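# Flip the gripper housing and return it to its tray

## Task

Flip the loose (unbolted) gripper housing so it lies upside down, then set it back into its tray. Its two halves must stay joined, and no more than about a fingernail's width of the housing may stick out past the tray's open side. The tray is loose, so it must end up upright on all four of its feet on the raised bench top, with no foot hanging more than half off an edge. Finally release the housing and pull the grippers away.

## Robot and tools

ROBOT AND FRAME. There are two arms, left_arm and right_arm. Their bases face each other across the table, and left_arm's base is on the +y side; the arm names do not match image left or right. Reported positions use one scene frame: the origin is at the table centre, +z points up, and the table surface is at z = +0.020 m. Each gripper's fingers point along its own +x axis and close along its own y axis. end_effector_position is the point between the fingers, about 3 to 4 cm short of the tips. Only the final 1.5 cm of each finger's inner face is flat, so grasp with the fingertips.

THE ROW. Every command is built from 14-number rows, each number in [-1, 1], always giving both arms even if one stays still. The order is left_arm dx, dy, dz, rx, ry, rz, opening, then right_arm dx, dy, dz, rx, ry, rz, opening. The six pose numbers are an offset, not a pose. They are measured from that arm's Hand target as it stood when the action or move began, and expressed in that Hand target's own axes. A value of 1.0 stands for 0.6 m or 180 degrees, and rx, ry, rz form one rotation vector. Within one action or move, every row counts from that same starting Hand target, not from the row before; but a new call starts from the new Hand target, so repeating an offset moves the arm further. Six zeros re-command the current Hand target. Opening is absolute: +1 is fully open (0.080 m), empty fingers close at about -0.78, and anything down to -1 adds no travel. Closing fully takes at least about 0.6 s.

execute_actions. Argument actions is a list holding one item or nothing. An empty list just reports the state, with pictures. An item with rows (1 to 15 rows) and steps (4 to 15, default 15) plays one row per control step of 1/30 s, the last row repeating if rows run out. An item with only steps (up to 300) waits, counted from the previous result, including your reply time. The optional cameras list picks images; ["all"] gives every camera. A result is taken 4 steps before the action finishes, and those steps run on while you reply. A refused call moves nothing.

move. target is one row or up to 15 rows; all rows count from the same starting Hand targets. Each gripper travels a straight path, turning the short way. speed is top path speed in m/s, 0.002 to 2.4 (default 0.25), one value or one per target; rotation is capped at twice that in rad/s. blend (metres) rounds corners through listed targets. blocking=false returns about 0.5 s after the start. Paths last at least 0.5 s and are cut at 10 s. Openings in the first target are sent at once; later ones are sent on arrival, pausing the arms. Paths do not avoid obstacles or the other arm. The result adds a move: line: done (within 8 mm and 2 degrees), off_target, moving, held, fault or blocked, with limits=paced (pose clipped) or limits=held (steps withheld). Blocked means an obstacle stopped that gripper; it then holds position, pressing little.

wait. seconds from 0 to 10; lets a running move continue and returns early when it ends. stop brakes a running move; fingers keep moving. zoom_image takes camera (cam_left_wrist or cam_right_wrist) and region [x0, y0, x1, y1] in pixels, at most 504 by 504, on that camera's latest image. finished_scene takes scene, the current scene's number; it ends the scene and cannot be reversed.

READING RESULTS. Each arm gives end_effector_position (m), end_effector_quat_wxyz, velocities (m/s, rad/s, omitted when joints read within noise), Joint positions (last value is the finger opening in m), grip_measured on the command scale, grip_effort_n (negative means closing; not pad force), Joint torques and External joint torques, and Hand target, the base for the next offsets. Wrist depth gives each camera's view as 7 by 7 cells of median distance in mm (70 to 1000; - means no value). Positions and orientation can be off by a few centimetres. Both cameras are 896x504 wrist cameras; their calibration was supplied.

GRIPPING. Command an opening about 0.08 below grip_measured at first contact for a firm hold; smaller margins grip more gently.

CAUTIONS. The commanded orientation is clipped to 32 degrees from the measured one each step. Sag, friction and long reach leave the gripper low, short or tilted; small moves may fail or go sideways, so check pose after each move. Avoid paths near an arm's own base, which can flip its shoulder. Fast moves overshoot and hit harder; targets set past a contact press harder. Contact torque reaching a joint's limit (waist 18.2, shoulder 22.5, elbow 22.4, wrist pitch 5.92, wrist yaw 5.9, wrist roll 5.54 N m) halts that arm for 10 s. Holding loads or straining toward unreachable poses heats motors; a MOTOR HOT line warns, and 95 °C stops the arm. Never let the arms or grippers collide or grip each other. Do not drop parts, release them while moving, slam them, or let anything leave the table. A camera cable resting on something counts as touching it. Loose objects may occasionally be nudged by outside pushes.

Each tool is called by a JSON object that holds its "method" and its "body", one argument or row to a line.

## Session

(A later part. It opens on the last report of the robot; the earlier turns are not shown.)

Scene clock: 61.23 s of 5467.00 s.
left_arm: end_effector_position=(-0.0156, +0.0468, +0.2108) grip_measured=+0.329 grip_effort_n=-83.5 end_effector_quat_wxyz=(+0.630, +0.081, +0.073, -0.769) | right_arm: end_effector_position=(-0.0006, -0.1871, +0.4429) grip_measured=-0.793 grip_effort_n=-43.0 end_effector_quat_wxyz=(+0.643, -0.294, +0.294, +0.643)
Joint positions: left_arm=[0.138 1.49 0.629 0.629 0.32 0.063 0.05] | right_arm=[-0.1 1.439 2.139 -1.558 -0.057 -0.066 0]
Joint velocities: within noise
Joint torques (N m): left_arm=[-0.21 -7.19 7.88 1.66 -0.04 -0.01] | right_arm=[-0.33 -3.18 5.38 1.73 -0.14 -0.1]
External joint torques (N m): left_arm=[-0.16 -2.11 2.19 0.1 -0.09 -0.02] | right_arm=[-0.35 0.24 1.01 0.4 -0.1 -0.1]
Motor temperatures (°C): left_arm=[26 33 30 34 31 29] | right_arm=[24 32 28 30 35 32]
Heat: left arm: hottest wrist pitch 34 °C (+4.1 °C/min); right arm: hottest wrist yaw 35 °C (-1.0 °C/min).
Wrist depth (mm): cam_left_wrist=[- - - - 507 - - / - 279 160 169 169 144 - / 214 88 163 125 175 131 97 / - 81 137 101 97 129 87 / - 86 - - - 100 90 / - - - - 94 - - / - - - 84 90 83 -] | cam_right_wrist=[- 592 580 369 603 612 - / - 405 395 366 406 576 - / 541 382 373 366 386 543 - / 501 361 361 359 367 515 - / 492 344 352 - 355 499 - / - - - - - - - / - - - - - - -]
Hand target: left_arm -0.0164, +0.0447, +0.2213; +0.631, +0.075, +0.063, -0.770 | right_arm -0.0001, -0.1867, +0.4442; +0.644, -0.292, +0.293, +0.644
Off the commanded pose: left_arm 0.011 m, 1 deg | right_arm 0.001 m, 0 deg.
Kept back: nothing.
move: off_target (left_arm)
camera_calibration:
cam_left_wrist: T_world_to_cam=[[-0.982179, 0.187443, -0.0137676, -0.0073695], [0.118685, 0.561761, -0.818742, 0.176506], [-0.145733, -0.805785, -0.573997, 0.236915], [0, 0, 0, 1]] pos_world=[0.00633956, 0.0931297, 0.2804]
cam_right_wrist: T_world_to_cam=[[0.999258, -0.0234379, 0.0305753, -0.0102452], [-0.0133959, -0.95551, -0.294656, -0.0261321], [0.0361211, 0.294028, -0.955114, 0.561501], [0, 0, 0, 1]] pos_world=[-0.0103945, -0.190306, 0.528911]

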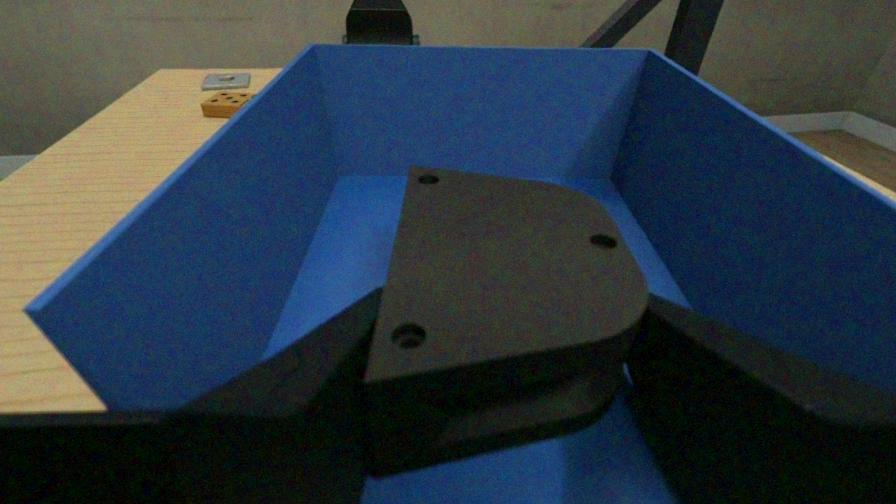

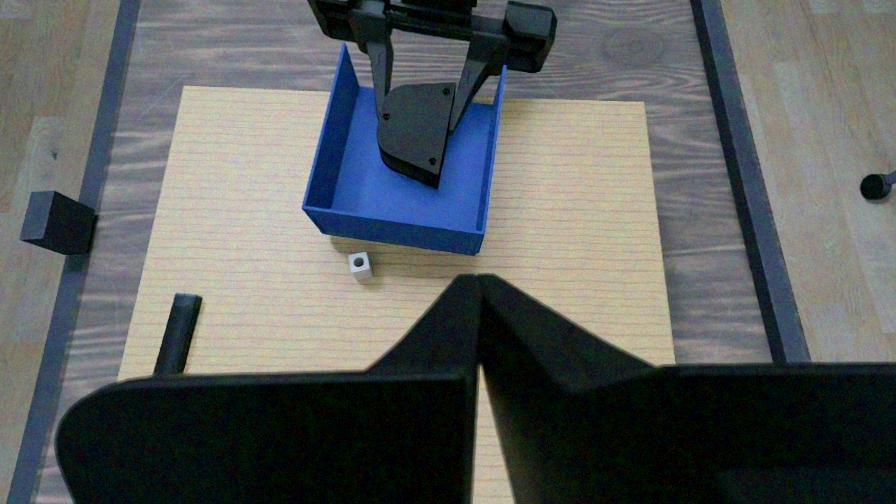

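{"method": "move", "body": {
  "target": [0,0,0.012,0,0,0,0.2,0,0,0,0,0,0,-0.8],
  "speed": 0.03
}}

{"method": "zoom_image", "body": {
  "camera": "cam_right_wrist",
  "region": [340, 60, 500, 220]
}}

{"method": "zoom_image", "body": {
  "camera": "cam_left_wrist",
  "region": [330, 200, 700, 504]
}}

Scene clock: 63.40 s of 5467.00 s.
left_arm: end_effector_position=(-0.0160, +0.0458, +0.2155) grip_measured=+0.329 grip_effort_n=-83.5 end_effector_quat_wxyz=(+0.630, +0.083, +0.076, -0.769) | right_arm: end_effector_position=(-0.0006, -0.1871, +0.4429) grip_measured=-0.793 grip_effort_n=-43.0 end_effector_quat_wxyz=(+0.643, -0.294, +0.294, +0.643)
Joint positions: left_arm=[0.136 1.478 0.649 0.591 0.319 0.063 0.05] | right_arm=[-0.1 1.439 2.139 -1.558 -0.057 -0.066 0]
Joint velocities: within noise
Joint torques (N m): left_arm=[-0.19 -7.51 8.37 1.82 -0.05 -0.03] | right_arm=[-0.35 -3.17 5.38 1.73 -0.14 -0.1]
External joint torques (N m): left_arm=[-0.15 -2.39 2.58 0.25 -0.1 -0.03] | right_arm=[-0.36 0.22 1.06 0.42 -0.1 -0.1]
Motor temperatures (°C): left_arm=[26 33 30 34 31 29] | right_arm=[24 32 28 30 35 32]
Heat: left arm: hottest wrist pitch 34 °C (+3.0 °C/min); right arm: hottest wrist yaw 35 °C (-1.0 °C/min).
Wrist depth (mm): cam_left_wrist=[- - - - - - - / - 284 162 168 168 155 - / 211 95 170 126 178 131 224 / - 82 142 97 97 128 87 / - 87 124 - - 99 90 / - - - - 91 - - / - - - 87 95 - -] | cam_right_wrist=[- 595 585 370 601 619 - / - 403 394 357 406 567 - / 540 380 372 368 388 547 - / 503 363 361 361 370 517 - / 488 341 352 - 354 491 - / - - - - - - - / - - - - - - -]
Hand target: left_arm -0.0166, +0.0433, +0.2284; +0.631, +0.075, +0.063, -0.770 | right_arm -0.0001, -0.1867, +0.4442; +0.644, -0.292, +0.293, +0.644
Off the commanded pose: left_arm 0.013 m, 2 deg | right_arm 0.001 m, 0 deg.
Kept back: nothing.
move: off_target (left_arm)
camera_calibration:
cam_left_wrist: T_world_to_cam=[[-0.982099, 0.18799, -0.0119194, -0.00797848], [0.118486, 0.567326, -0.814925, 0.179933], [-0.146436, -0.801749, -0.579444, 0.239693], [0, 0, 0, 1]] pos_world=[0.00594435, 0.0915927, 0.285426]
cam_right_wrist: T_world_to_cam=[[0.999258, -0.0234379, 0.0305753, -0.0102452], [-0.0133959, -0.95551, -0.294656, -0.0261321], [0.0361211, 0.294028, -0.955114, 0.561501], [0, 0, 0, 1]] pos_world=[-0.0103945, -0.190306, 0.528911]

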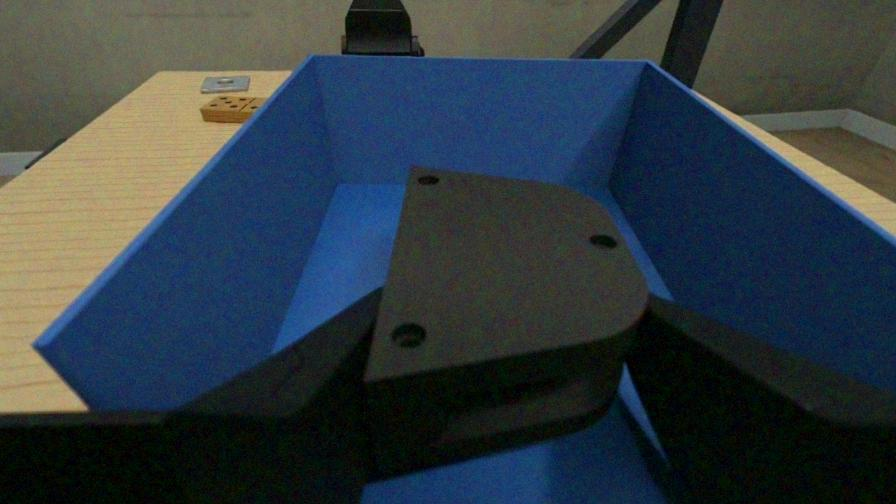

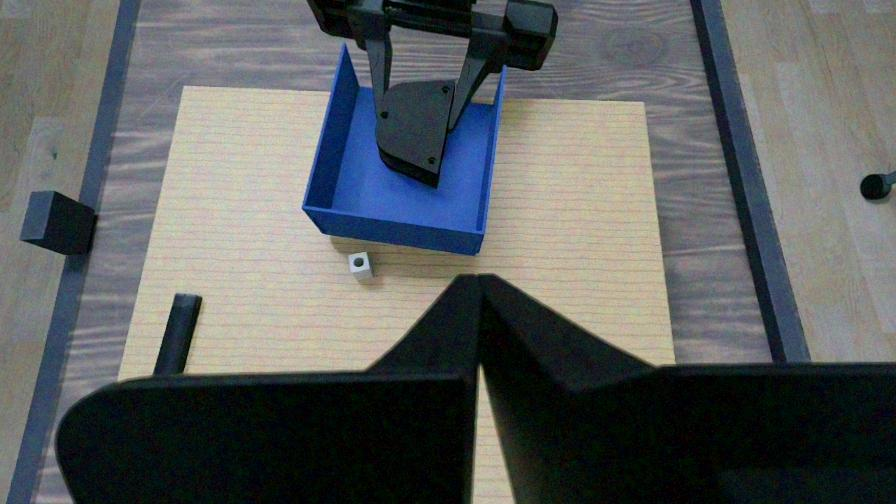

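Scaled by 3.150.

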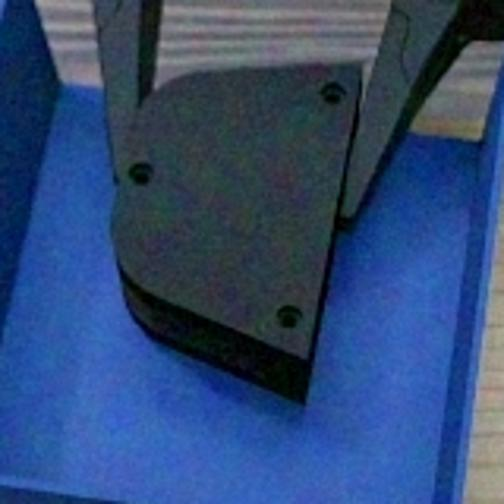

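Scaled by 1.362.

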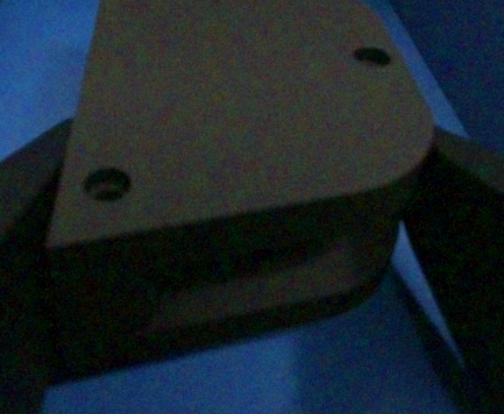

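{"method": "move", "body": {
  "target": [0,0,0.05,0,0,0,0.2,0,0,0,0,0,0,-0.8],
  "speed": 0.06
}}

{"method": "zoom_image", "body": {
  "camera": "cam_right_wrist",
  "region": [340, 40, 500, 200]
}}

Scene clock: 64.43 s of 5467.00 s.
left_arm: end_effector_position=(-0.0170, +0.0393, +0.2447) grip_measured=+0.329 grip_effort_n=-83.5 end_effector_quat_wxyz=(+0.629, +0.084, +0.075, -0.769) | right_arm: end_effector_position=(-0.0006, -0.1871, +0.4429) grip_measured=-0.793 grip_effort_n=-43.0 end_effector_quat_wxyz=(+0.643, -0.294, +0.294, +0.643)
Joint positions: left_arm=[0.13 1.436 0.745 0.454 0.313 0.063 0.05] | right_arm=[-0.1 1.439 2.139 -1.558 -0.057 -0.066 0]
Joint velocities: within noise
Joint torques (N m): left_arm=[-0.18 -7.39 8.82 1.82 -0.06 -0.08] | right_arm=[-0.34 -3.18 5.38 1.73 -0.13 -0.09]
External joint torques (N m): left_arm=[-0.18 -2.12 2.57 0.21 -0.1 -0.08] | right_arm=[-0.33 0.32 0.99 0.4 -0.1 -0.1]
Motor temperatures (°C): left_arm=[26 33 31 34 31 29] | right_arm=[24 32 28 30 35 32]
Heat: left arm: hottest wrist pitch 34 °C (+3.0 °C/min); right arm: hottest wrist yaw 35 °C (-1.0 °C/min).
Wrist depth (mm): cam_left_wrist=[- - - - - - - / - - 487 379 382 - - / 628 270 175 125 172 269 - / 213 215 160 96 97 142 224 / 177 171 126 - - 102 184 / 156 - - - 91 - - / - - - 115 121 - -] | cam_right_wrist=[- 591 583 345 600 616 - / - 403 392 328 408 579 - / 539 384 368 369 387 541 - / 504 361 362 359 369 513 - / 492 343 350 - 356 496 - / - - - - - - - / - - - - - - -]
Hand target: left_arm -0.0177, +0.0375, +0.2579; +0.631, +0.075, +0.063, -0.770 | right_arm -0.0001, -0.1867, +0.4442; +0.644, -0.292, +0.293, +0.644
Off the commanded pose: left_arm 0.013 m, 2 deg | right_arm 0.001 m, 0 deg.
Kept back: nothing.
move: off_target (left_arm)
camera_calibration:
cam_left_wrist: T_world_to_cam=[[-0.981978, 0.188503, -0.013658, -0.00699318], [0.120085, 0.566493, -0.81527, 0.207715], [-0.145943, -0.802217, -0.578919, 0.251114], [0, 0, 0, 1]] pos_world=[0.00483792, 0.0850972, 0.314624]
cam_right_wrist: T_world_to_cam=[[0.999258, -0.0234379, 0.0305753, -0.0102452], [-0.0133959, -0.95551, -0.294656, -0.0261321], [0.0361211, 0.294028, -0.955114, 0.561501], [0, 0, 0, 1]] pos_world=[-0.0103945, -0.190306, 0.528911]

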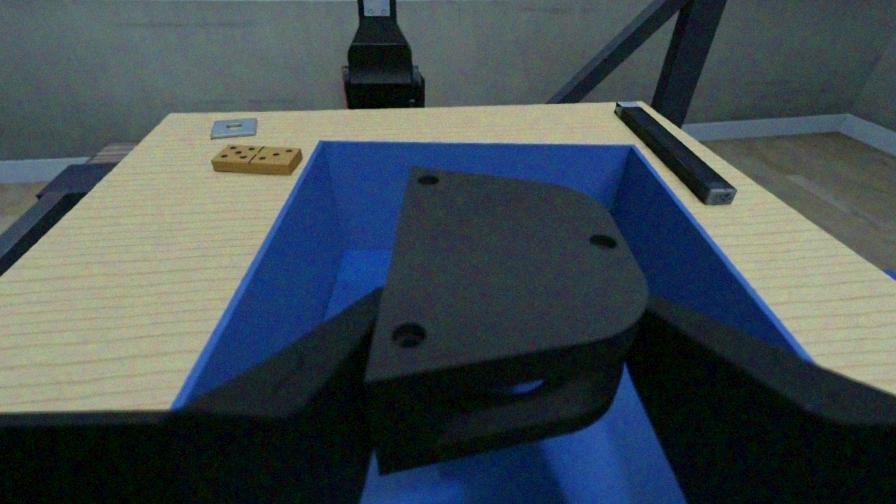

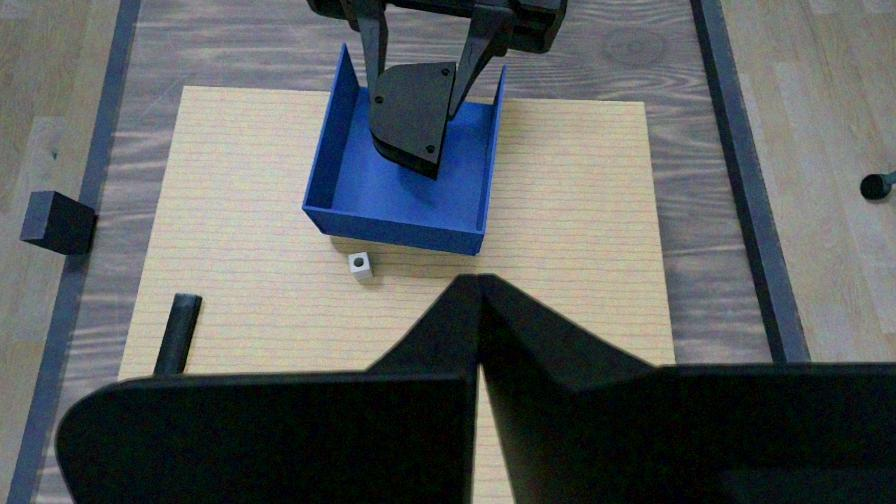

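Scaled by 3.150.

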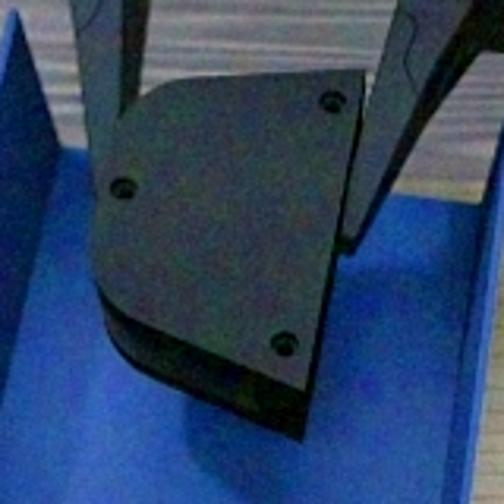

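{"method": "move", "body": {
  "target": [
    [0,0,0.09,0,0,0,0.2,0,0,0,0,0,0,-0.8],
    [-0.14,0,0.1,0,0,0,0.2,0,0,0,0,0,0,-0.8]
  ],
  "speed": 0.15,
  "blend": 0.02,
  "cameras": []
}}

{"method": "move", "body": {
  "target": [
    [0,0,0.02,-0.498,-0.049,-0.049,0.2,0,0,0,0,0,0,-0.8],
    [0,0,0.02,-0.9757,0,-0.2003,0.2,0,0,0,0,0,0,-0.8]
  ],
  "speed": 0.5
}}

Scene clock: 67.23 s of 5467.00 s.
left_arm: end_effector_position=(-0.0038, +0.1044, +0.3322) grip_measured=+0.329 grip_effort_n=-83.5 end_effector_quat_wxyz=(+0.631, +0.074, +0.068, -0.769) | right_arm: end_effector_position=(-0.0006, -0.1871, +0.4429) grip_measured=-0.793 grip_effort_n=-43.0 end_effector_quat_wxyz=(+0.643, -0.294, +0.294, +0.643)
Joint positions: left_arm=[0.228 1.083 0.848 0.016 0.409 0.077 0.05] | right_arm=[-0.1 1.439 2.139 -1.558 -0.057 -0.066 0]
Joint velocities: within noise
Joint torques (N m): left_arm=[0.38 -5.13 6.18 1.79 0.18 0.24] | right_arm=[-0.34 -3.17 5.39 1.73 -0.13 -0.1]
External joint torques (N m): left_arm=[0.36 -1.95 -0.39 0.23 0.13 0.24] | right_arm=[-0.35 0.19 1.09 0.43 -0.1 -0.1]
Motor temperatures (°C): left_arm=[26 33 31 34 31 29] | right_arm=[24 32 28 30 35 32]
Heat: left arm: hottest wrist pitch 34 °C (+3.0 °C/min); right arm: hottest wrist yaw 35 °C (-1.0 °C/min).
Wrist depth (mm): cam_left_wrist=[- - - - - - - / - - - - - - - / - - 791 125 490 - - / - 564 372 96 97 - - / 507 315 - - - 337 - / 427 - - - 91 - - / - - - 207 208 - -] | cam_right_wrist=[- 595 592 601 607 619 - / - 405 395 391 407 571 - / 540 382 372 371 387 542 - / 498 363 359 361 369 517 - / 492 342 349 - 356 496 - / - - - - - - - / - - - - - - -]
Hand target: left_arm -0.0036, +0.1068, +0.3331; +0.631, +0.075, +0.063, -0.770 | right_arm -0.0001, -0.1867, +0.4442; +0.644, -0.292, +0.293, +0.644
Off the commanded pose: left_arm 0.003 m, 1 deg | right_arm 0.001 m, 0 deg.
Kept back: nothing.
move: done
No camera images: "cameras" was empty.

Scene clock: 71.07 s of 5467.00 s.
left_arm: end_effector_position=(-0.0032, +0.1028, +0.3432) grip_measured=+0.330 grip_effort_n=-83.5 end_effector_quat_wxyz=(+0.039, +0.637, -0.765, +0.089) | right_arm: end_effector_position=(-0.0006, -0.1871, +0.4429) grip_measured=-0.793 grip_effort_n=-42.6 end_effector_quat_wxyz=(+0.643, -0.294, +0.294, +0.643)
Joint positions: left_arm=[0.225 1.134 0.583 0.739 0.399 -3.128 0.05] | right_arm=[-0.1 1.439 2.139 -1.558 -0.057 -0.066 0]
Joint velocities: within noise
Joint torques (N m): left_arm=[-0.17 -4.82 6.25 1.7 -0.17 -0.24] | right_arm=[-0.35 -3.18 5.38 1.73 -0.14 -0.1]
External joint torques (N m): left_arm=[-0.17 -1.53 -0.13 0.2 -0.12 -0.24] | right_arm=[-0.33 0.25 1.02 0.4 -0.11 -0.1]
Motor temperatures (°C): left_arm=[26 33 31 35 31 29] | right_arm=[24 32 28 30 35 32]
Heat: left arm: hottest wrist pitch 35 °C (+3.0 °C/min); right arm: hottest wrist yaw 35 °C (-1.0 °C/min).
Wrist depth (mm): cam_left_wrist=[- - - - - - - / - - - - - - - / - - - 125 608 - - / - - - 101 97 - - / - - - - - - - / - - - - 91 - - / - - - - - - -] | cam_right_wrist=[- 592 593 604 601 614 - / - 406 395 388 407 579 - / 545 384 372 372 386 542 - / 501 364 360 361 370 517 - / 487 344 350 - 354 496 - / - - - - - - - / - - - - - - -]
Hand target: left_arm -0.0041, +0.1045, +0.3447; -0.077, -0.630, +0.770, -0.070 | right_arm -0.0001, -0.1867, +0.4442; +0.644, -0.292, +0.293, +0.644
Off the commanded pose: left_arm 0.003 m, 5 deg | right_arm 0.001 m, 0 deg.
joint sent to its limit (left arm) — joint 6 (wrist roll), lower limit.
Kept back: nothing.
move: off_target (left_arm)
camera_calibration:
cam_left_wrist: T_world_to_cam=[[0.977177, -0.18178, 0.109918, -0.00216337], [0.00654713, 0.542962, 0.839732, -0.315579], [-0.212328, -0.819847, 0.531759, -0.0185331], [0, 0, 0, 1]] pos_world=[0.000245037, 0.155759, 0.275094]
cam_right_wrist: T_world_to_cam=[[0.999258, -0.0234379, 0.0305753, -0.0102452], [-0.0133959, -0.95551, -0.294656, -0.0261321], [0.0361211, 0.294028, -0.955114, 0.561501], [0, 0, 0, 1]] pos_world=[-0.0103945, -0.190306, 0.528911]

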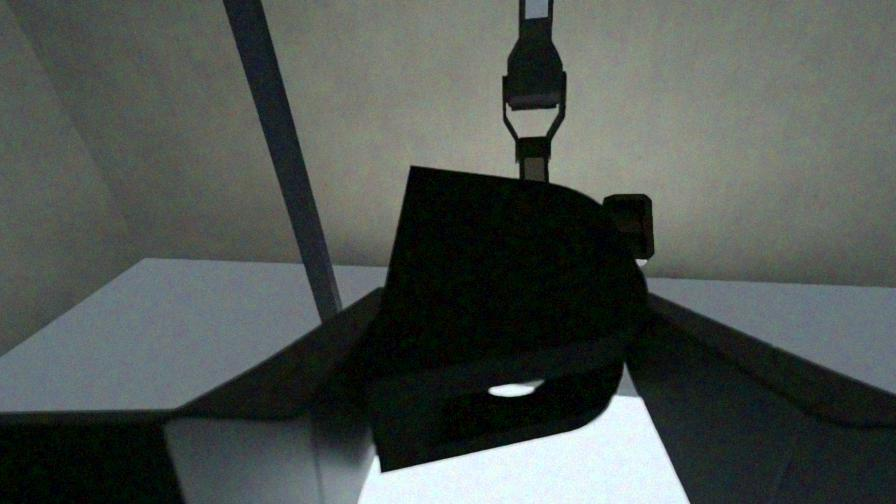

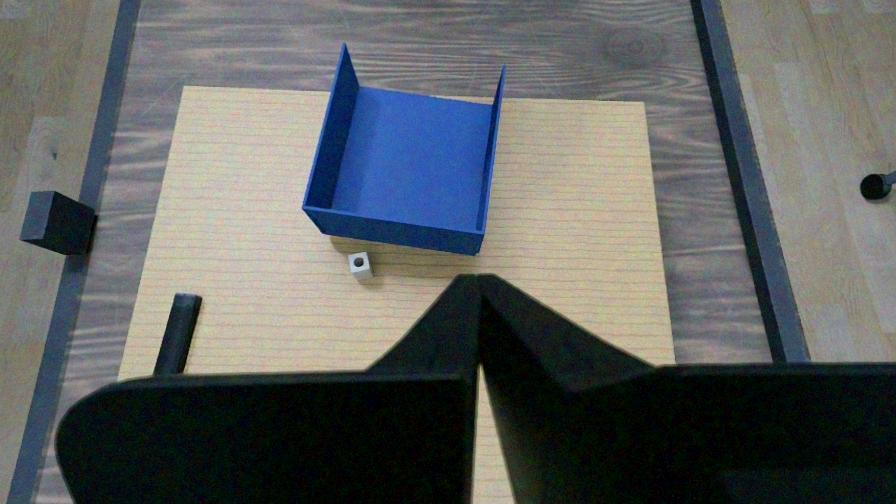

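{"method": "move", "body": {
  "target": [
    [0,0,0,0.5,0,0,0.2,0,0,0,0,0,0,-0.8],
    [0,0,0,1.0,0,0,0.2,0,0,0,0,0,0,-0.8],
    [0,0,0,-0.5,0,0,0.2,0,0,0,0,0,0,-0.8],
    [0,0,0,0,0,0,0.2,0,0,0,0,0,0,-0.8]
  ],
  "speed": 0.6
}}

Scene clock: 77.83 s of 5467.00 s.
left_arm: end_effector_position=(-0.0048, +0.1045, +0.3474) grip_measured=+0.330 grip_effort_n=-83.5 end_effector_quat_wxyz=(+0.081, +0.629, -0.770, +0.070) | right_arm: end_effector_position=(-0.0006, -0.1871, +0.4429) grip_measured=-0.793 grip_effort_n=-42.6 end_effector_quat_wxyz=(+0.643, -0.294, +0.294, +0.643)
Joint positions: left_arm=[0.225 1.145 0.568 0.809 0.408 3.053 0.05] | right_arm=[-0.1 1.439 2.139 -1.558 -0.057 -0.066 0]
Joint velocities: within noise
Joint torques (N m): left_arm=[0.27 -3.52 5.83 1.74 -0.03 0.2] | right_arm=[-0.34 -3.17 5.4 1.73 -0.14 -0.1]
External joint torques (N m): left_arm=[0.28 -0.19 -0.46 0.27 0.03 0.21] | right_arm=[-0.38 0.22 1.08 0.42 -0.1 -0.1]
Motor temperatures (°C): left_arm=[26 32 31 36 31 29] | right_arm=[24 32 29 30 35 32]
Heat: left arm: hottest wrist pitch 36 °C (+4.0 °C/min); right arm: hottest wrist yaw 35 °C (-1.0 °C/min).
Wrist depth (mm): cam_left_wrist=[- - - - - - - / - - - - - - - / - - - 125 593 - - / - - - 101 97 - - / - - - - - - - / - - - - 91 - - / - - - - - - -] | cam_right_wrist=[- 587 598 601 606 615 - / - 403 393 391 408 578 - / 543 386 370 372 386 539 - / 502 363 359 362 369 520 - / 490 343 350 - 356 494 - / - - - - - - - / - - - - - - -]
Hand target: left_arm -0.0040, +0.1045, +0.3448; -0.077, -0.630, +0.769, -0.070 | right_arm -0.0001, -0.1867, +0.4442; +0.644, -0.292, +0.293, +0.644
Off the commanded pose: left_arm 0.003 m, 0 deg | right_arm 0.001 m, 0 deg.
Kept back: nothing.
move: done
camera_calibration:
cam_left_wrist: T_world_to_cam=[[0.977769, -0.207561, 0.0297652, 0.0298332], [0.0942589, 0.561885, 0.821827, -0.315311], [-0.187304, -0.800752, 0.568958, -0.0344092], [0, 0, 0, 1]] pos_world=[-0.00589403, 0.155808, 0.277821]
cam_right_wrist: T_world_to_cam=[[0.999258, -0.0234379, 0.0305753, -0.0102452], [-0.0133959, -0.95551, -0.294656, -0.0261321], [0.0361211, 0.294028, -0.955114, 0.561501], [0, 0, 0, 1]] pos_world=[-0.0103945, -0.190306, 0.528911]

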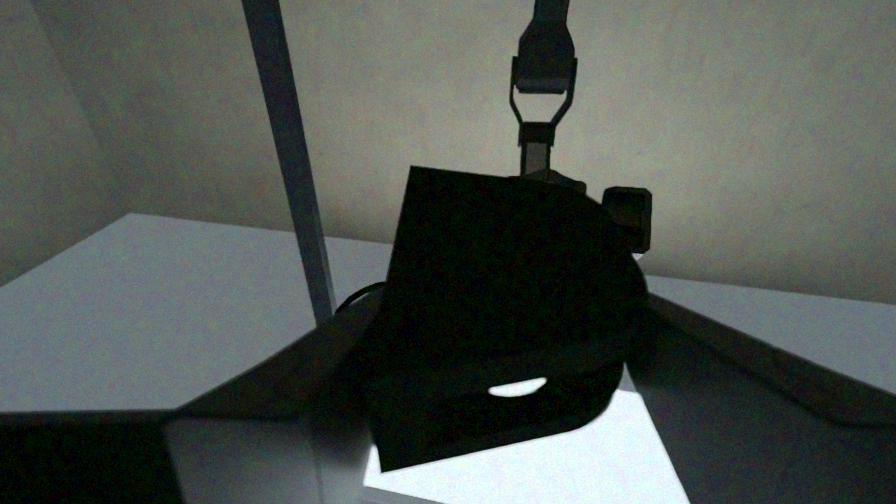

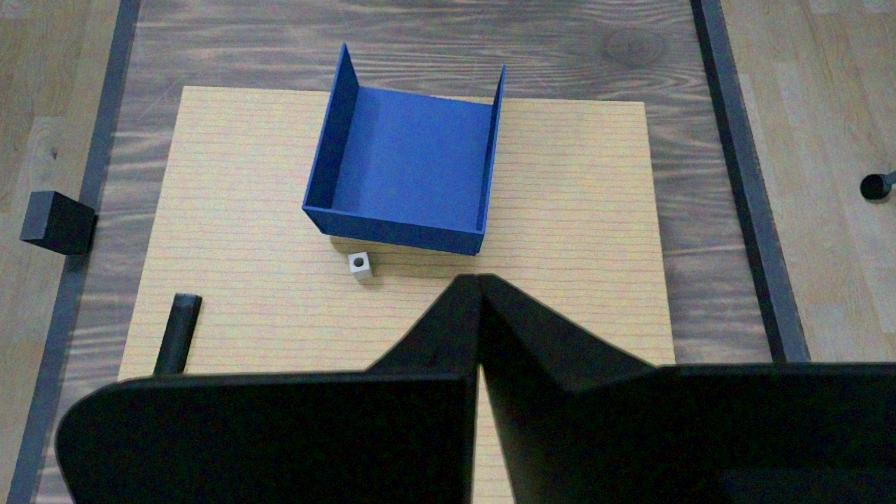

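{"method": "move", "body": {
  "target": [
    [0.0793,0,0.0932,0,0,0,0.2,0,0,0,0,0,0,-0.8],
    [0.0535,0.0013,0.2153,0,0,0,0.2,0,0,0,0,0,0,-0.8]
  ],
  "speed": [0.15,0.08]
}}

{"method": "zoom_image", "body": {
  "camera": "cam_right_wrist",
  "region": [290, 20, 540, 270]
}}

Scene clock: 80.03 s of 5467.00 s.
left_arm: end_effector_position=(-0.0141, +0.0469, +0.2271) grip_measured=+0.330 grip_effort_n=-83.5 end_effector_quat_wxyz=(+0.079, +0.630, -0.769, +0.069) | right_arm: end_effector_position=(-0.0006, -0.1871, +0.4429) grip_measured=-0.793 grip_effort_n=-43.0 end_effector_quat_wxyz=(+0.643, -0.294, +0.294, +0.643)
Joint positions: left_arm=[0.144 1.796 0.502 1.516 0.327 3.076 0.05] | right_arm=[-0.1 1.439 2.139 -1.558 -0.057 -0.066 0]
Joint velocities: within noise
Joint torques (N m): left_arm=[-0.2 -5.58 3.32 2.14 -0.13 0.15] | right_arm=[-0.33 -3.17 5.39 1.73 -0.14 -0.1]
External joint torques (N m): left_arm=[-0.19 0.03 -0.68 0.67 -0.09 0.16] | right_arm=[-0.33 0.26 1.04 0.42 -0.11 -0.1]
Motor temperatures (°C): left_arm=[26 32 31 36 31 29] | right_arm=[24 32 29 30 35 32]
Heat: left arm: hottest wrist pitch 36 °C (+4.1 °C/min); right arm: hottest wrist yaw 35 °C (-1.0 °C/min).
Wrist depth (mm): cam_left_wrist=[- - - - - - - / - - - - - - - / - - - - - - - / - 89 119 96 97 - - / - 85 - - - - - / - - - - 91 - - / - - - - - - -] | cam_right_wrist=[- 592 380 369 602 618 - / - 404 392 344 410 576 - / 547 383 368 372 386 544 - / 500 363 360 361 369 514 - / 492 343 349 - 354 494 - / - - - - - - - / - - - - - - -]
Hand target: left_arm -0.0151, +0.0474, +0.2251; -0.078, -0.630, +0.770, -0.070 | right_arm -0.0001, -0.1867, +0.4442; +0.644, -0.292, +0.293, +0.644
Off the commanded pose: left_arm 0.002 m, 0 deg | right_arm 0.001 m, 0 deg.
Kept back: nothing.
move: done
camera_calibration:
cam_left_wrist: T_world_to_cam=[[0.978336, -0.204778, 0.0304039, 0.030327], [0.0915395, 0.559626, 0.823674, -0.183602], [-0.185685, -0.803047, 0.566248, -0.0131165], [0, 0, 0, 1]] pos_world=[-0.0152987, 0.098426, 0.157734]
cam_right_wrist: T_world_to_cam=[[0.999258, -0.0234379, 0.0305753, -0.0102452], [-0.0133959, -0.95551, -0.294656, -0.0261321], [0.0361211, 0.294028, -0.955114, 0.561501], [0, 0, 0, 1]] pos_world=[-0.0103945, -0.190306, 0.528911]

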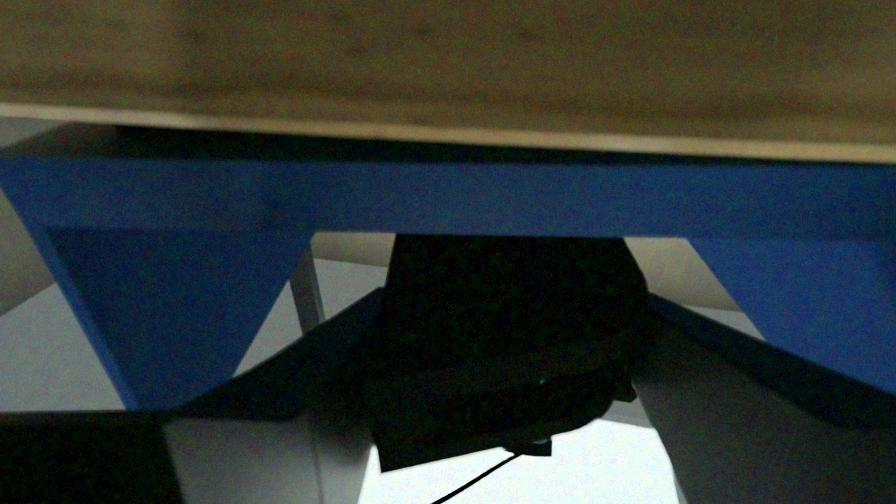

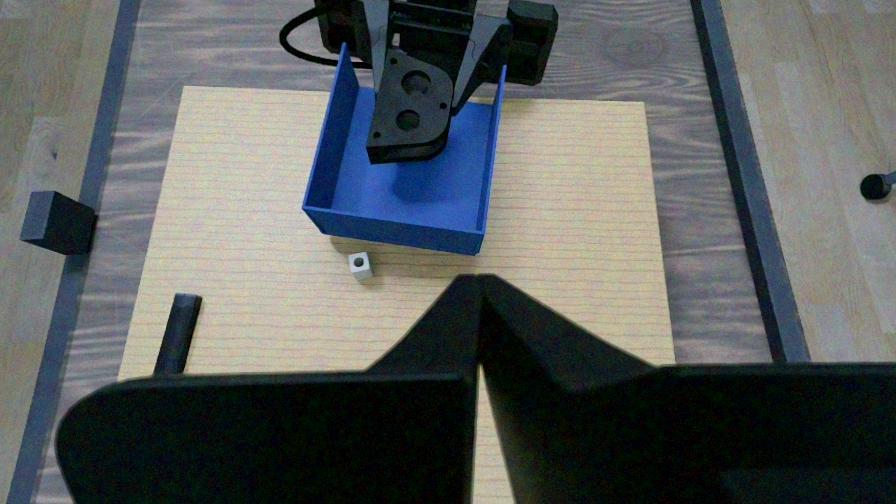

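Scaled by 2.016.

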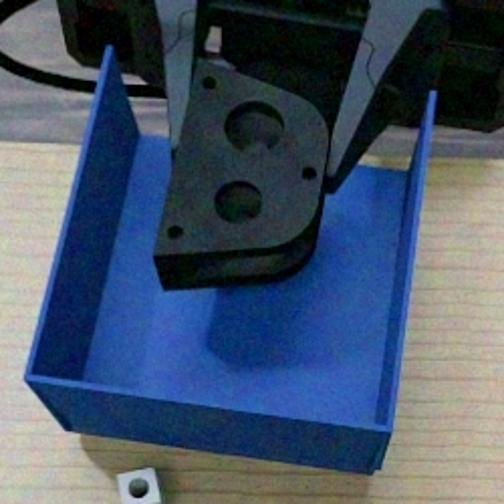

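{"method": "move", "body": {
  "target": [0.0028,0,0.0193,0,0,0,0.2,0,0,0,0,0,0,-0.8],
  "speed": 0.03,
  "cameras": ["cam_right_wrist"]
}}

{"method": "zoom_image", "body": {
  "camera": "cam_right_wrist",
  "region": [340, 40, 500, 200]
}}

Scene clock: 81.00 s of 5467.00 s.
left_arm: end_effector_position=(-0.0149, +0.0443, +0.2137) grip_measured=+0.330 grip_effort_n=-83.5 end_effector_quat_wxyz=(+0.077, +0.630, -0.770, +0.065) | right_arm: end_effector_position=(-0.0006, -0.1871, +0.4429) grip_measured=-0.793 grip_effort_n=-43.0 end_effector_quat_wxyz=(+0.643, -0.294, +0.294, +0.643)
Joint positions: left_arm=[0.14 1.857 0.502 1.567 0.323 3.077 0.05] | right_arm=[-0.1 1.439 2.139 -1.558 -0.057 -0.066 0]
Joint velocities: within noise
Joint torques (N m): left_arm=[-0.2 -5.65 4.12 2.13 -0.12 0.17] | right_arm=[-0.34 -3.18 5.38 1.73 -0.13 -0.1]
External joint torques (N m): left_arm=[-0.21 0.13 0.35 0.66 -0.08 0.17] | right_arm=[-0.36 0.15 1.1 0.43 -0.1 -0.1]
Motor temperatures (°C): left_arm=[26 32 31 36 31 29] | right_arm=[24 32 29 30 35 32]
Heat: left arm: hottest wrist pitch 36 °C (+4.0 °C/min); right arm: hottest wrist yaw 35 °C (-1.0 °C/min).
Wrist depth (mm): cam_left_wrist=[- - - - - - - / - - - - - - - / - - - - - - - / - - - - - - - / - - - - - - - / - - - - 91 - - / - - - - - - -] | cam_right_wrist=[- 589 391 383 599 618 - / - 404 395 358 406 576 - / 537 382 368 366 386 544 - / 503 361 361 361 369 518 - / 492 343 349 - 353 492 - / - - - - - - - / - - - - - - -]
Hand target: left_arm -0.0158, +0.0434, +0.2141; -0.078, -0.630, +0.769, -0.070 | right_arm -0.0001, -0.1867, +0.4442; +0.644, -0.292, +0.293, +0.644
Off the commanded pose: left_arm 0.001 m, 1 deg | right_arm 0.001 m, 0 deg.
joint sent to its limit (left arm) — joint 4 (wrist pitch), upper limit.
Kept back: nothing.
move: done
camera_calibration:
cam_right_wrist: T_world_to_cam=[[0.999258, -0.0234379, 0.0305753, -0.0102452], [-0.0133959, -0.95551, -0.294656, -0.0261321], [0.0361211, 0.294028, -0.955114, 0.561501], [0, 0, 0, 1]] pos_world=[-0.0103945, -0.190306, 0.528911]
Images, in order (width x height): cam_right_wrist 896x504.

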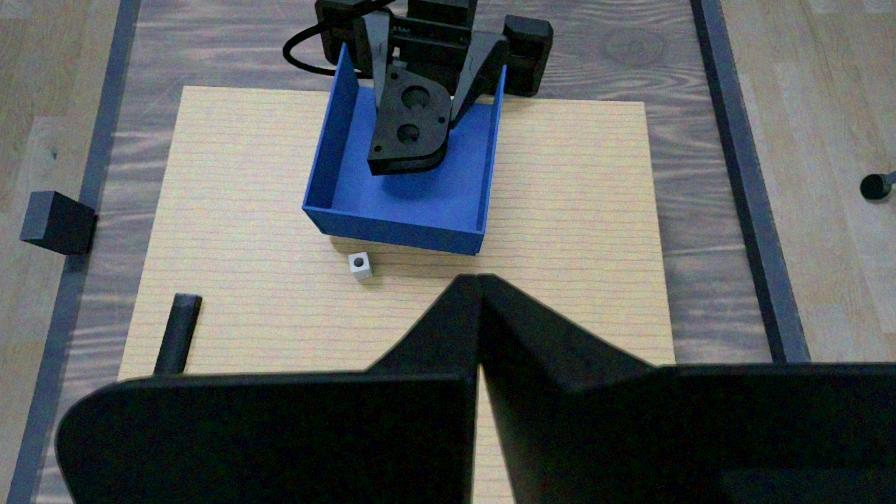

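Scaled by 3.150.

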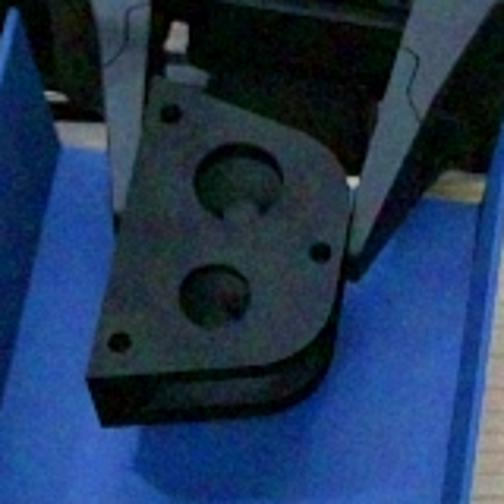

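{"method": "move", "body": {
  "target": [0,0,0.008,0,-0.011,0,0.2,0,0,0,0,0,0,-0.8],
  "speed": 0.02,
  "cameras": ["cam_right_wrist"]
}}

{"method": "zoom_image", "body": {
  "camera": "cam_right_wrist",
  "region": [340, 40, 500, 200]
}}

Scene clock: 82.23 s of 5467.00 s.
left_arm: end_effector_position=(-0.0152, +0.0435, +0.2105) grip_measured=+0.330 grip_effort_n=-83.5 end_effector_quat_wxyz=(+0.065, +0.632, -0.770, +0.064) | right_arm: end_effector_position=(-0.0006, -0.1871, +0.4429) grip_measured=-0.793 grip_effort_n=-42.6 end_effector_quat_wxyz=(+0.643, -0.294, +0.294, +0.643)
Joint positions: left_arm=[0.139 1.851 0.503 1.54 0.322 3.097 0.05] | right_arm=[-0.1 1.439 2.139 -1.558 -0.057 -0.066 0]
Joint velocities: within noise
Joint torques (N m): left_arm=[-0.07 -6.4 4.08 0.89 -0.05 -0.11] | right_arm=[-0.35 -3.19 5.39 1.73 -0.14 -0.1]
External joint torques (N m): left_arm=[-0.07 -0.55 0.21 -0.62 -0.01 -0.11] | right_arm=[-0.36 0.2 1.06 0.41 -0.1 -0.1]
Motor temperatures (°C): left_arm=[26 32 31 36 31 29] | right_arm=[24 32 29 30 35 32]
Heat: left arm: hottest wrist pitch 36 °C (+4.1 °C/min); right arm: hottest wrist yaw 35 °C (-1.0 °C/min).
Wrist depth (mm): cam_left_wrist=[- - - - - - - / - - - - - - - / - - - - - - - / - - - - - - - / - - - - - - - / - - - - 91 - - / - - - - - - -] | cam_right_wrist=[- 588 390 379 595 617 - / - 405 391 361 405 573 - / 542 382 369 367 389 540 - / 503 362 362 361 366 521 - / 490 343 348 - 357 498 - / - - - - - - - / - - - - - - -]
Hand target: left_arm -0.0159, +0.0424, +0.2095; -0.064, -0.631, +0.771, -0.059 | right_arm -0.0001, -0.1867, +0.4442; +0.644, -0.292, +0.293, +0.644
Off the commanded pose: left_arm 0.002 m, 1 deg | right_arm 0.001 m, 0 deg.
Kept back: nothing.
move: done
camera_calibration:
cam_right_wrist: T_world_to_cam=[[0.999258, -0.0234379, 0.0305753, -0.0102452], [-0.0133959, -0.95551, -0.294656, -0.0261321], [0.0361211, 0.294028, -0.955114, 0.561501], [0, 0, 0, 1]] pos_world=[-0.0103945, -0.190306, 0.528911]
Images, in order (width x height): cam_right_wrist 896x504.

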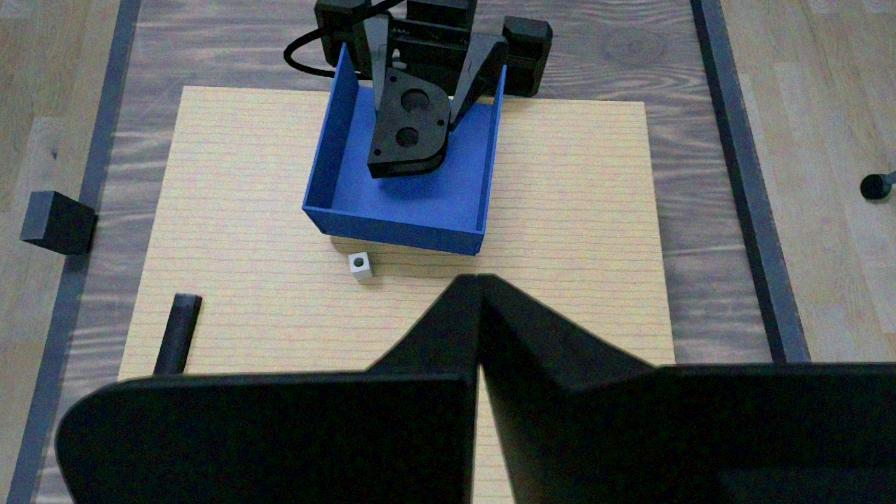

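Scaled by 3.150.

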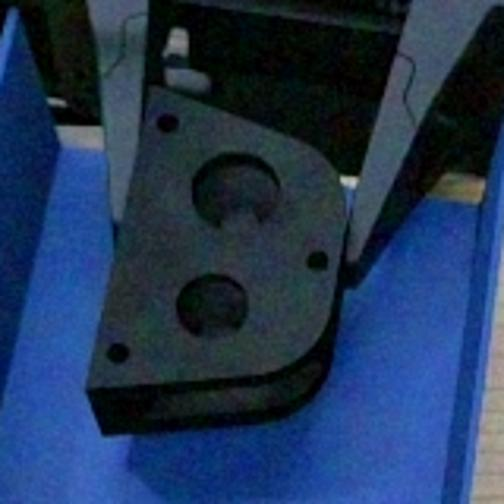

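{"method": "move", "body": {
  "target": [0,0,0.007,0,0,0,0.2,0,0,0,0,0,0,-0.8],
  "speed": 0.02,
  "cameras": ["cam_right_wrist"]
}}

{"method": "zoom_image", "body": {
  "camera": "cam_right_wrist",
  "region": [340, 40, 500, 200]
}}

Scene clock: 83.17 s of 5467.00 s.
left_arm: end_effector_position=(-0.0153, +0.0436, +0.2108) grip_measured=+0.330 grip_effort_n=-83.5 end_effector_quat_wxyz=(+0.067, +0.631, -0.770, +0.067) | right_arm: end_effector_position=(-0.0006, -0.1871, +0.4429) grip_measured=-0.793 grip_effort_n=-42.6 end_effector_quat_wxyz=(+0.643, -0.294, +0.294, +0.643)
Joint positions: left_arm=[0.139 1.858 0.503 1.554 0.322 3.097 0.05] | right_arm=[-0.1 1.439 2.139 -1.558 -0.057 -0.066 0]
Joint velocities: within noise
Joint torques (N m): left_arm=[-0.17 -4.46 4.07 1.46 -0.08 -0.1] | right_arm=[-0.34 -3.18 5.39 1.73 -0.13 -0.09]
External joint torques (N m): left_arm=[-0.17 1.34 0.27 -0.02 -0.04 -0.1] | right_arm=[-0.35 0.16 1.05 0.39 -0.1 -0.09]
Motor temperatures (°C): left_arm=[26 32 31 36 31 29] | right_arm=[24 32 29 30 35 32]
Heat: left arm: hottest wrist pitch 36 °C (+4.1 °C/min); right arm: hottest wrist yaw 35 °C (-1.0 °C/min).
Wrist depth (mm): cam_left_wrist=[- - - - - - - / - - - - - - - / - - - - - - - / - - - - - - - / - - - - - - - / - - - - 91 - - / - - - - - - -] | cam_right_wrist=[- 591 390 383 601 611 - / - 402 394 358 406 577 - / 537 384 369 368 389 546 - / 503 362 360 362 367 521 - / 492 341 349 - 356 491 - / - - - - - - - / - - - - - - -]
Hand target: left_arm -0.0159, +0.0417, +0.2054; -0.064, -0.631, +0.771, -0.059 | right_arm -0.0001, -0.1867, +0.4442; +0.644, -0.292, +0.293, +0.644
Off the commanded pose: left_arm 0.006 m, 1 deg | right_arm 0.001 m, 0 deg.
Kept back: nothing.
move: done
camera_calibration:
cam_right_wrist: T_world_to_cam=[[0.999258, -0.0234379, 0.0305753, -0.0102452], [-0.0133959, -0.95551, -0.294656, -0.0261321], [0.0361211, 0.294028, -0.955114, 0.561501], [0, 0, 0, 1]] pos_world=[-0.0103945, -0.190306, 0.528911]
Images, in order (width x height): cam_right_wrist 896x504.

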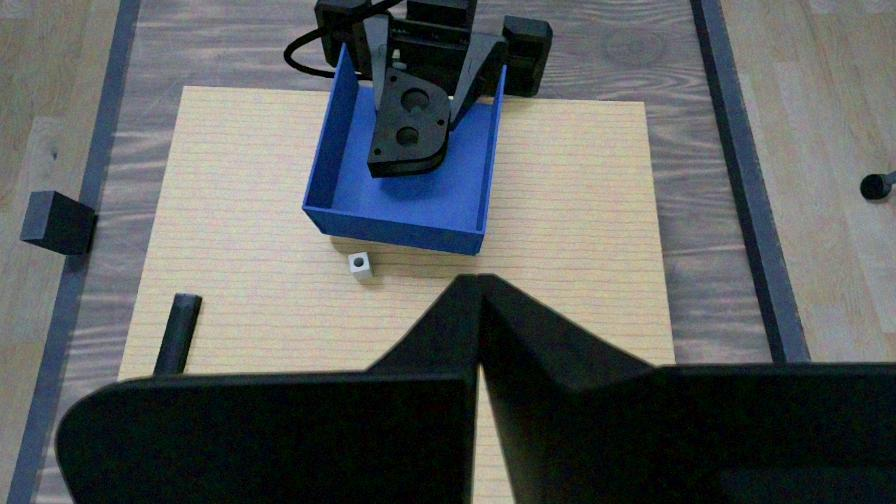

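Scaled by 3.150.

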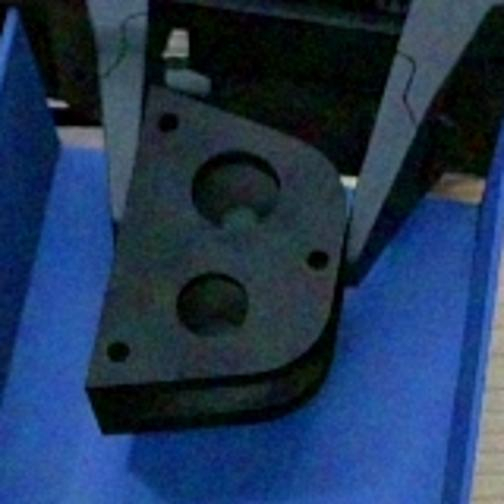

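{"method": "move", "body": {
  "target": [0,0,0,0,0,0,0.37,0,0,0,0,0,0,-0.8],
  "cameras": []
}}

{"method": "move", "body": {
  "target": [0,0,-0.004,0,0,0,0.5,0,0,0,0,0,0,-0.8]
}}

{"method": "zoom_image", "body": {
  "camera": "cam_right_wrist",
  "region": [340, 40, 500, 200]
}}

Scene clock: 84.10 s of 5467.00 s.
left_arm: end_effector_position=(-0.0153, +0.0436, +0.2107) grip_measured=+0.371 grip_effort_n=-3.5 end_effector_quat_wxyz=(+0.067, +0.631, -0.770, +0.067) | right_arm: end_effector_position=(-0.0006, -0.1871, +0.4429) grip_measured=-0.793 grip_effort_n=-43.0 end_effector_quat_wxyz=(+0.643, -0.294, +0.294, +0.643)
Joint positions: left_arm=[0.139 1.858 0.503 1.554 0.322 3.097 0.052] | right_arm=[-0.1 1.439 2.139 -1.558 -0.057 -0.066 0]
Joint velocities: within noise
Joint torques (N m): left_arm=[-0.12 -4.42 4.13 1.43 -0.07 -0.11] | right_arm=[-0.35 -3.17 5.37 1.73 -0.13 -0.1]
External joint torques (N m): left_arm=[-0.03 1.49 0.31 -0.08 -0.05 -0.11] | right_arm=[-0.35 0.23 1.05 0.42 -0.1 -0.1]
Motor temperatures (°C): left_arm=[26 32 31 36 31 29] | right_arm=[24 32 29 30 35 32]
Heat: left arm: hottest wrist pitch 36 °C (+4.1 °C/min); right arm: hottest wrist yaw 35 °C (-1.0 °C/min).
Wrist depth (mm): cam_left_wrist=[- - - - - - - / - - - - - - - / - - - - - - - / - - - - - - - / - - - - - - - / - - - - 89 - - / - - - - - - -] | cam_right_wrist=[- 590 384 387 597 622 - / - 405 396 359 409 577 - / 545 382 367 367 384 544 - / 501 364 359 360 371 516 - / 490 342 350 - 357 496 - / - - - - - - - / - - - - - - -]
Hand target: left_arm -0.0159, +0.0417, +0.2053; -0.064, -0.631, +0.771, -0.059 | right_arm -0.0001, -0.1867, +0.4442; +0.644, -0.292, +0.293, +0.644
Off the commanded pose: left_arm 0.006 m, 1 deg | right_arm 0.001 m, 0 deg.
Kept back: nothing.
move: done
No camera images: "cameras" was empty.

Scene clock: 84.80 s of 5467.00 s.
left_arm: end_effector_position=(-0.0152, +0.0434, +0.2101) grip_measured=+0.498 grip_effort_n=14.7 end_effector_quat_wxyz=(+0.066, +0.632, -0.770, +0.066) | right_arm: end_effector_position=(-0.0006, -0.1871, +0.4429) grip_measured=-0.793 grip_effort_n=-43.0 end_effector_quat_wxyz=(+0.643, -0.294, +0.294, +0.643)
Joint positions: left_arm=[0.139 1.858 0.503 1.551 0.322 3.098 0.057] | right_arm=[-0.1 1.439 2.139 -1.558 -0.057 -0.066 0]
Joint velocities: within noise
Joint torques (N m): left_arm=[-0.08 -6.06 3.98 0.77 -0.07 -0.14] | right_arm=[-0.34 -3.18 5.38 1.73 -0.14 -0.1]
External joint torques (N m): left_arm=[-0.05 -0.29 0.23 -0.69 -0.04 -0.14] | right_arm=[-0.35 0.1 1.09 0.39 -0.1 -0.1]
Motor temperatures (°C): left_arm=[26 32 31 36 31 29] | right_arm=[24 32 29 30 35 32]
Heat: left arm: hottest wrist pitch 36 °C (+4.0 °C/min); right arm: hottest wrist yaw 35 °C (-1.0 °C/min).
Wrist depth (mm): cam_left_wrist=[- - - - - - - / - - - - - - - / - - - - - - - / - - - - - - - / - - - - - - - / - - - - - 87 - / - - - - - - -] | cam_right_wrist=[- 597 391 385 599 615 - / - 404 391 371 405 580 - / 540 382 370 366 388 545 - / 504 362 360 361 369 513 - / 492 342 349 - 357 496 - / - - - - - - - / - - - - - - -]
Hand target: left_arm -0.0159, +0.0421, +0.2076; -0.064, -0.631, +0.771, -0.059 | right_arm -0.0001, -0.1867, +0.4442; +0.644, -0.292, +0.293, +0.644
Off the commanded pose: left_arm 0.003 m, 1 deg | right_arm 0.001 m, 0 deg.
Kept back: nothing.
move: done
camera_calibration:
cam_left_wrist: T_world_to_cam=[[0.97843, -0.202229, 0.0421682, 0.0286115], [0.0757884, 0.541295, 0.83741, -0.169894], [-0.192174, -0.816151, 0.544946, -0.00159737], [0, 0, 0, 1]] pos_world=[-0.0154253, 0.0964454, 0.141935]
cam_right_wrist: T_world_to_cam=[[0.999258, -0.0234379, 0.0305753, -0.0102452], [-0.0133959, -0.95551, -0.294656, -0.0261321], [0.0361211, 0.294028, -0.955114, 0.561501], [0, 0, 0, 1]] pos_world=[-0.0103945, -0.190306, 0.528911]

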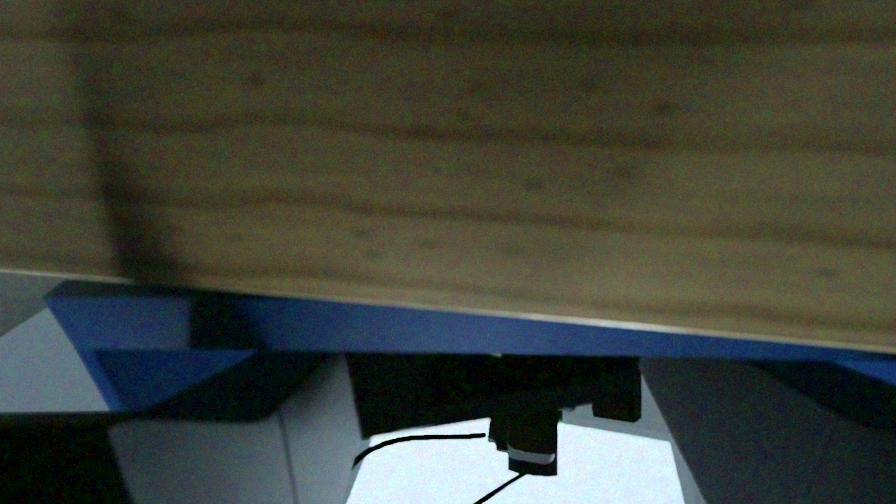

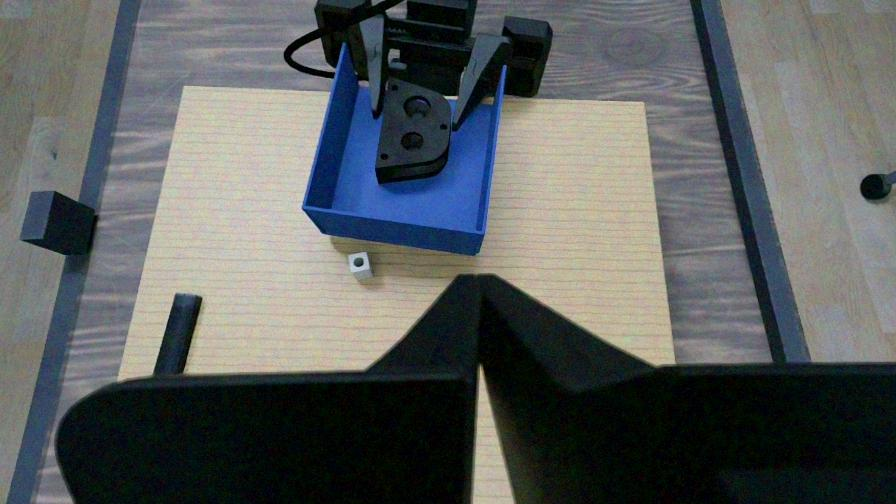

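Scaled by 3.150.

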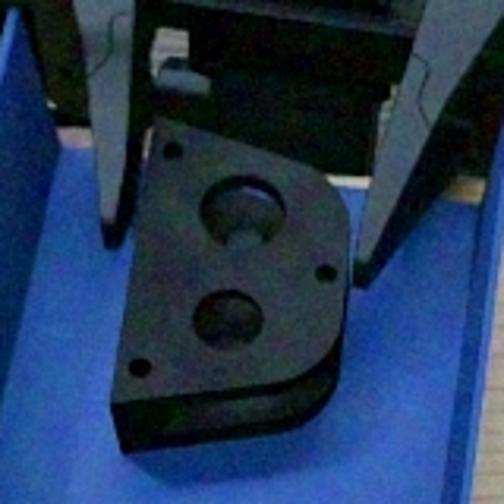

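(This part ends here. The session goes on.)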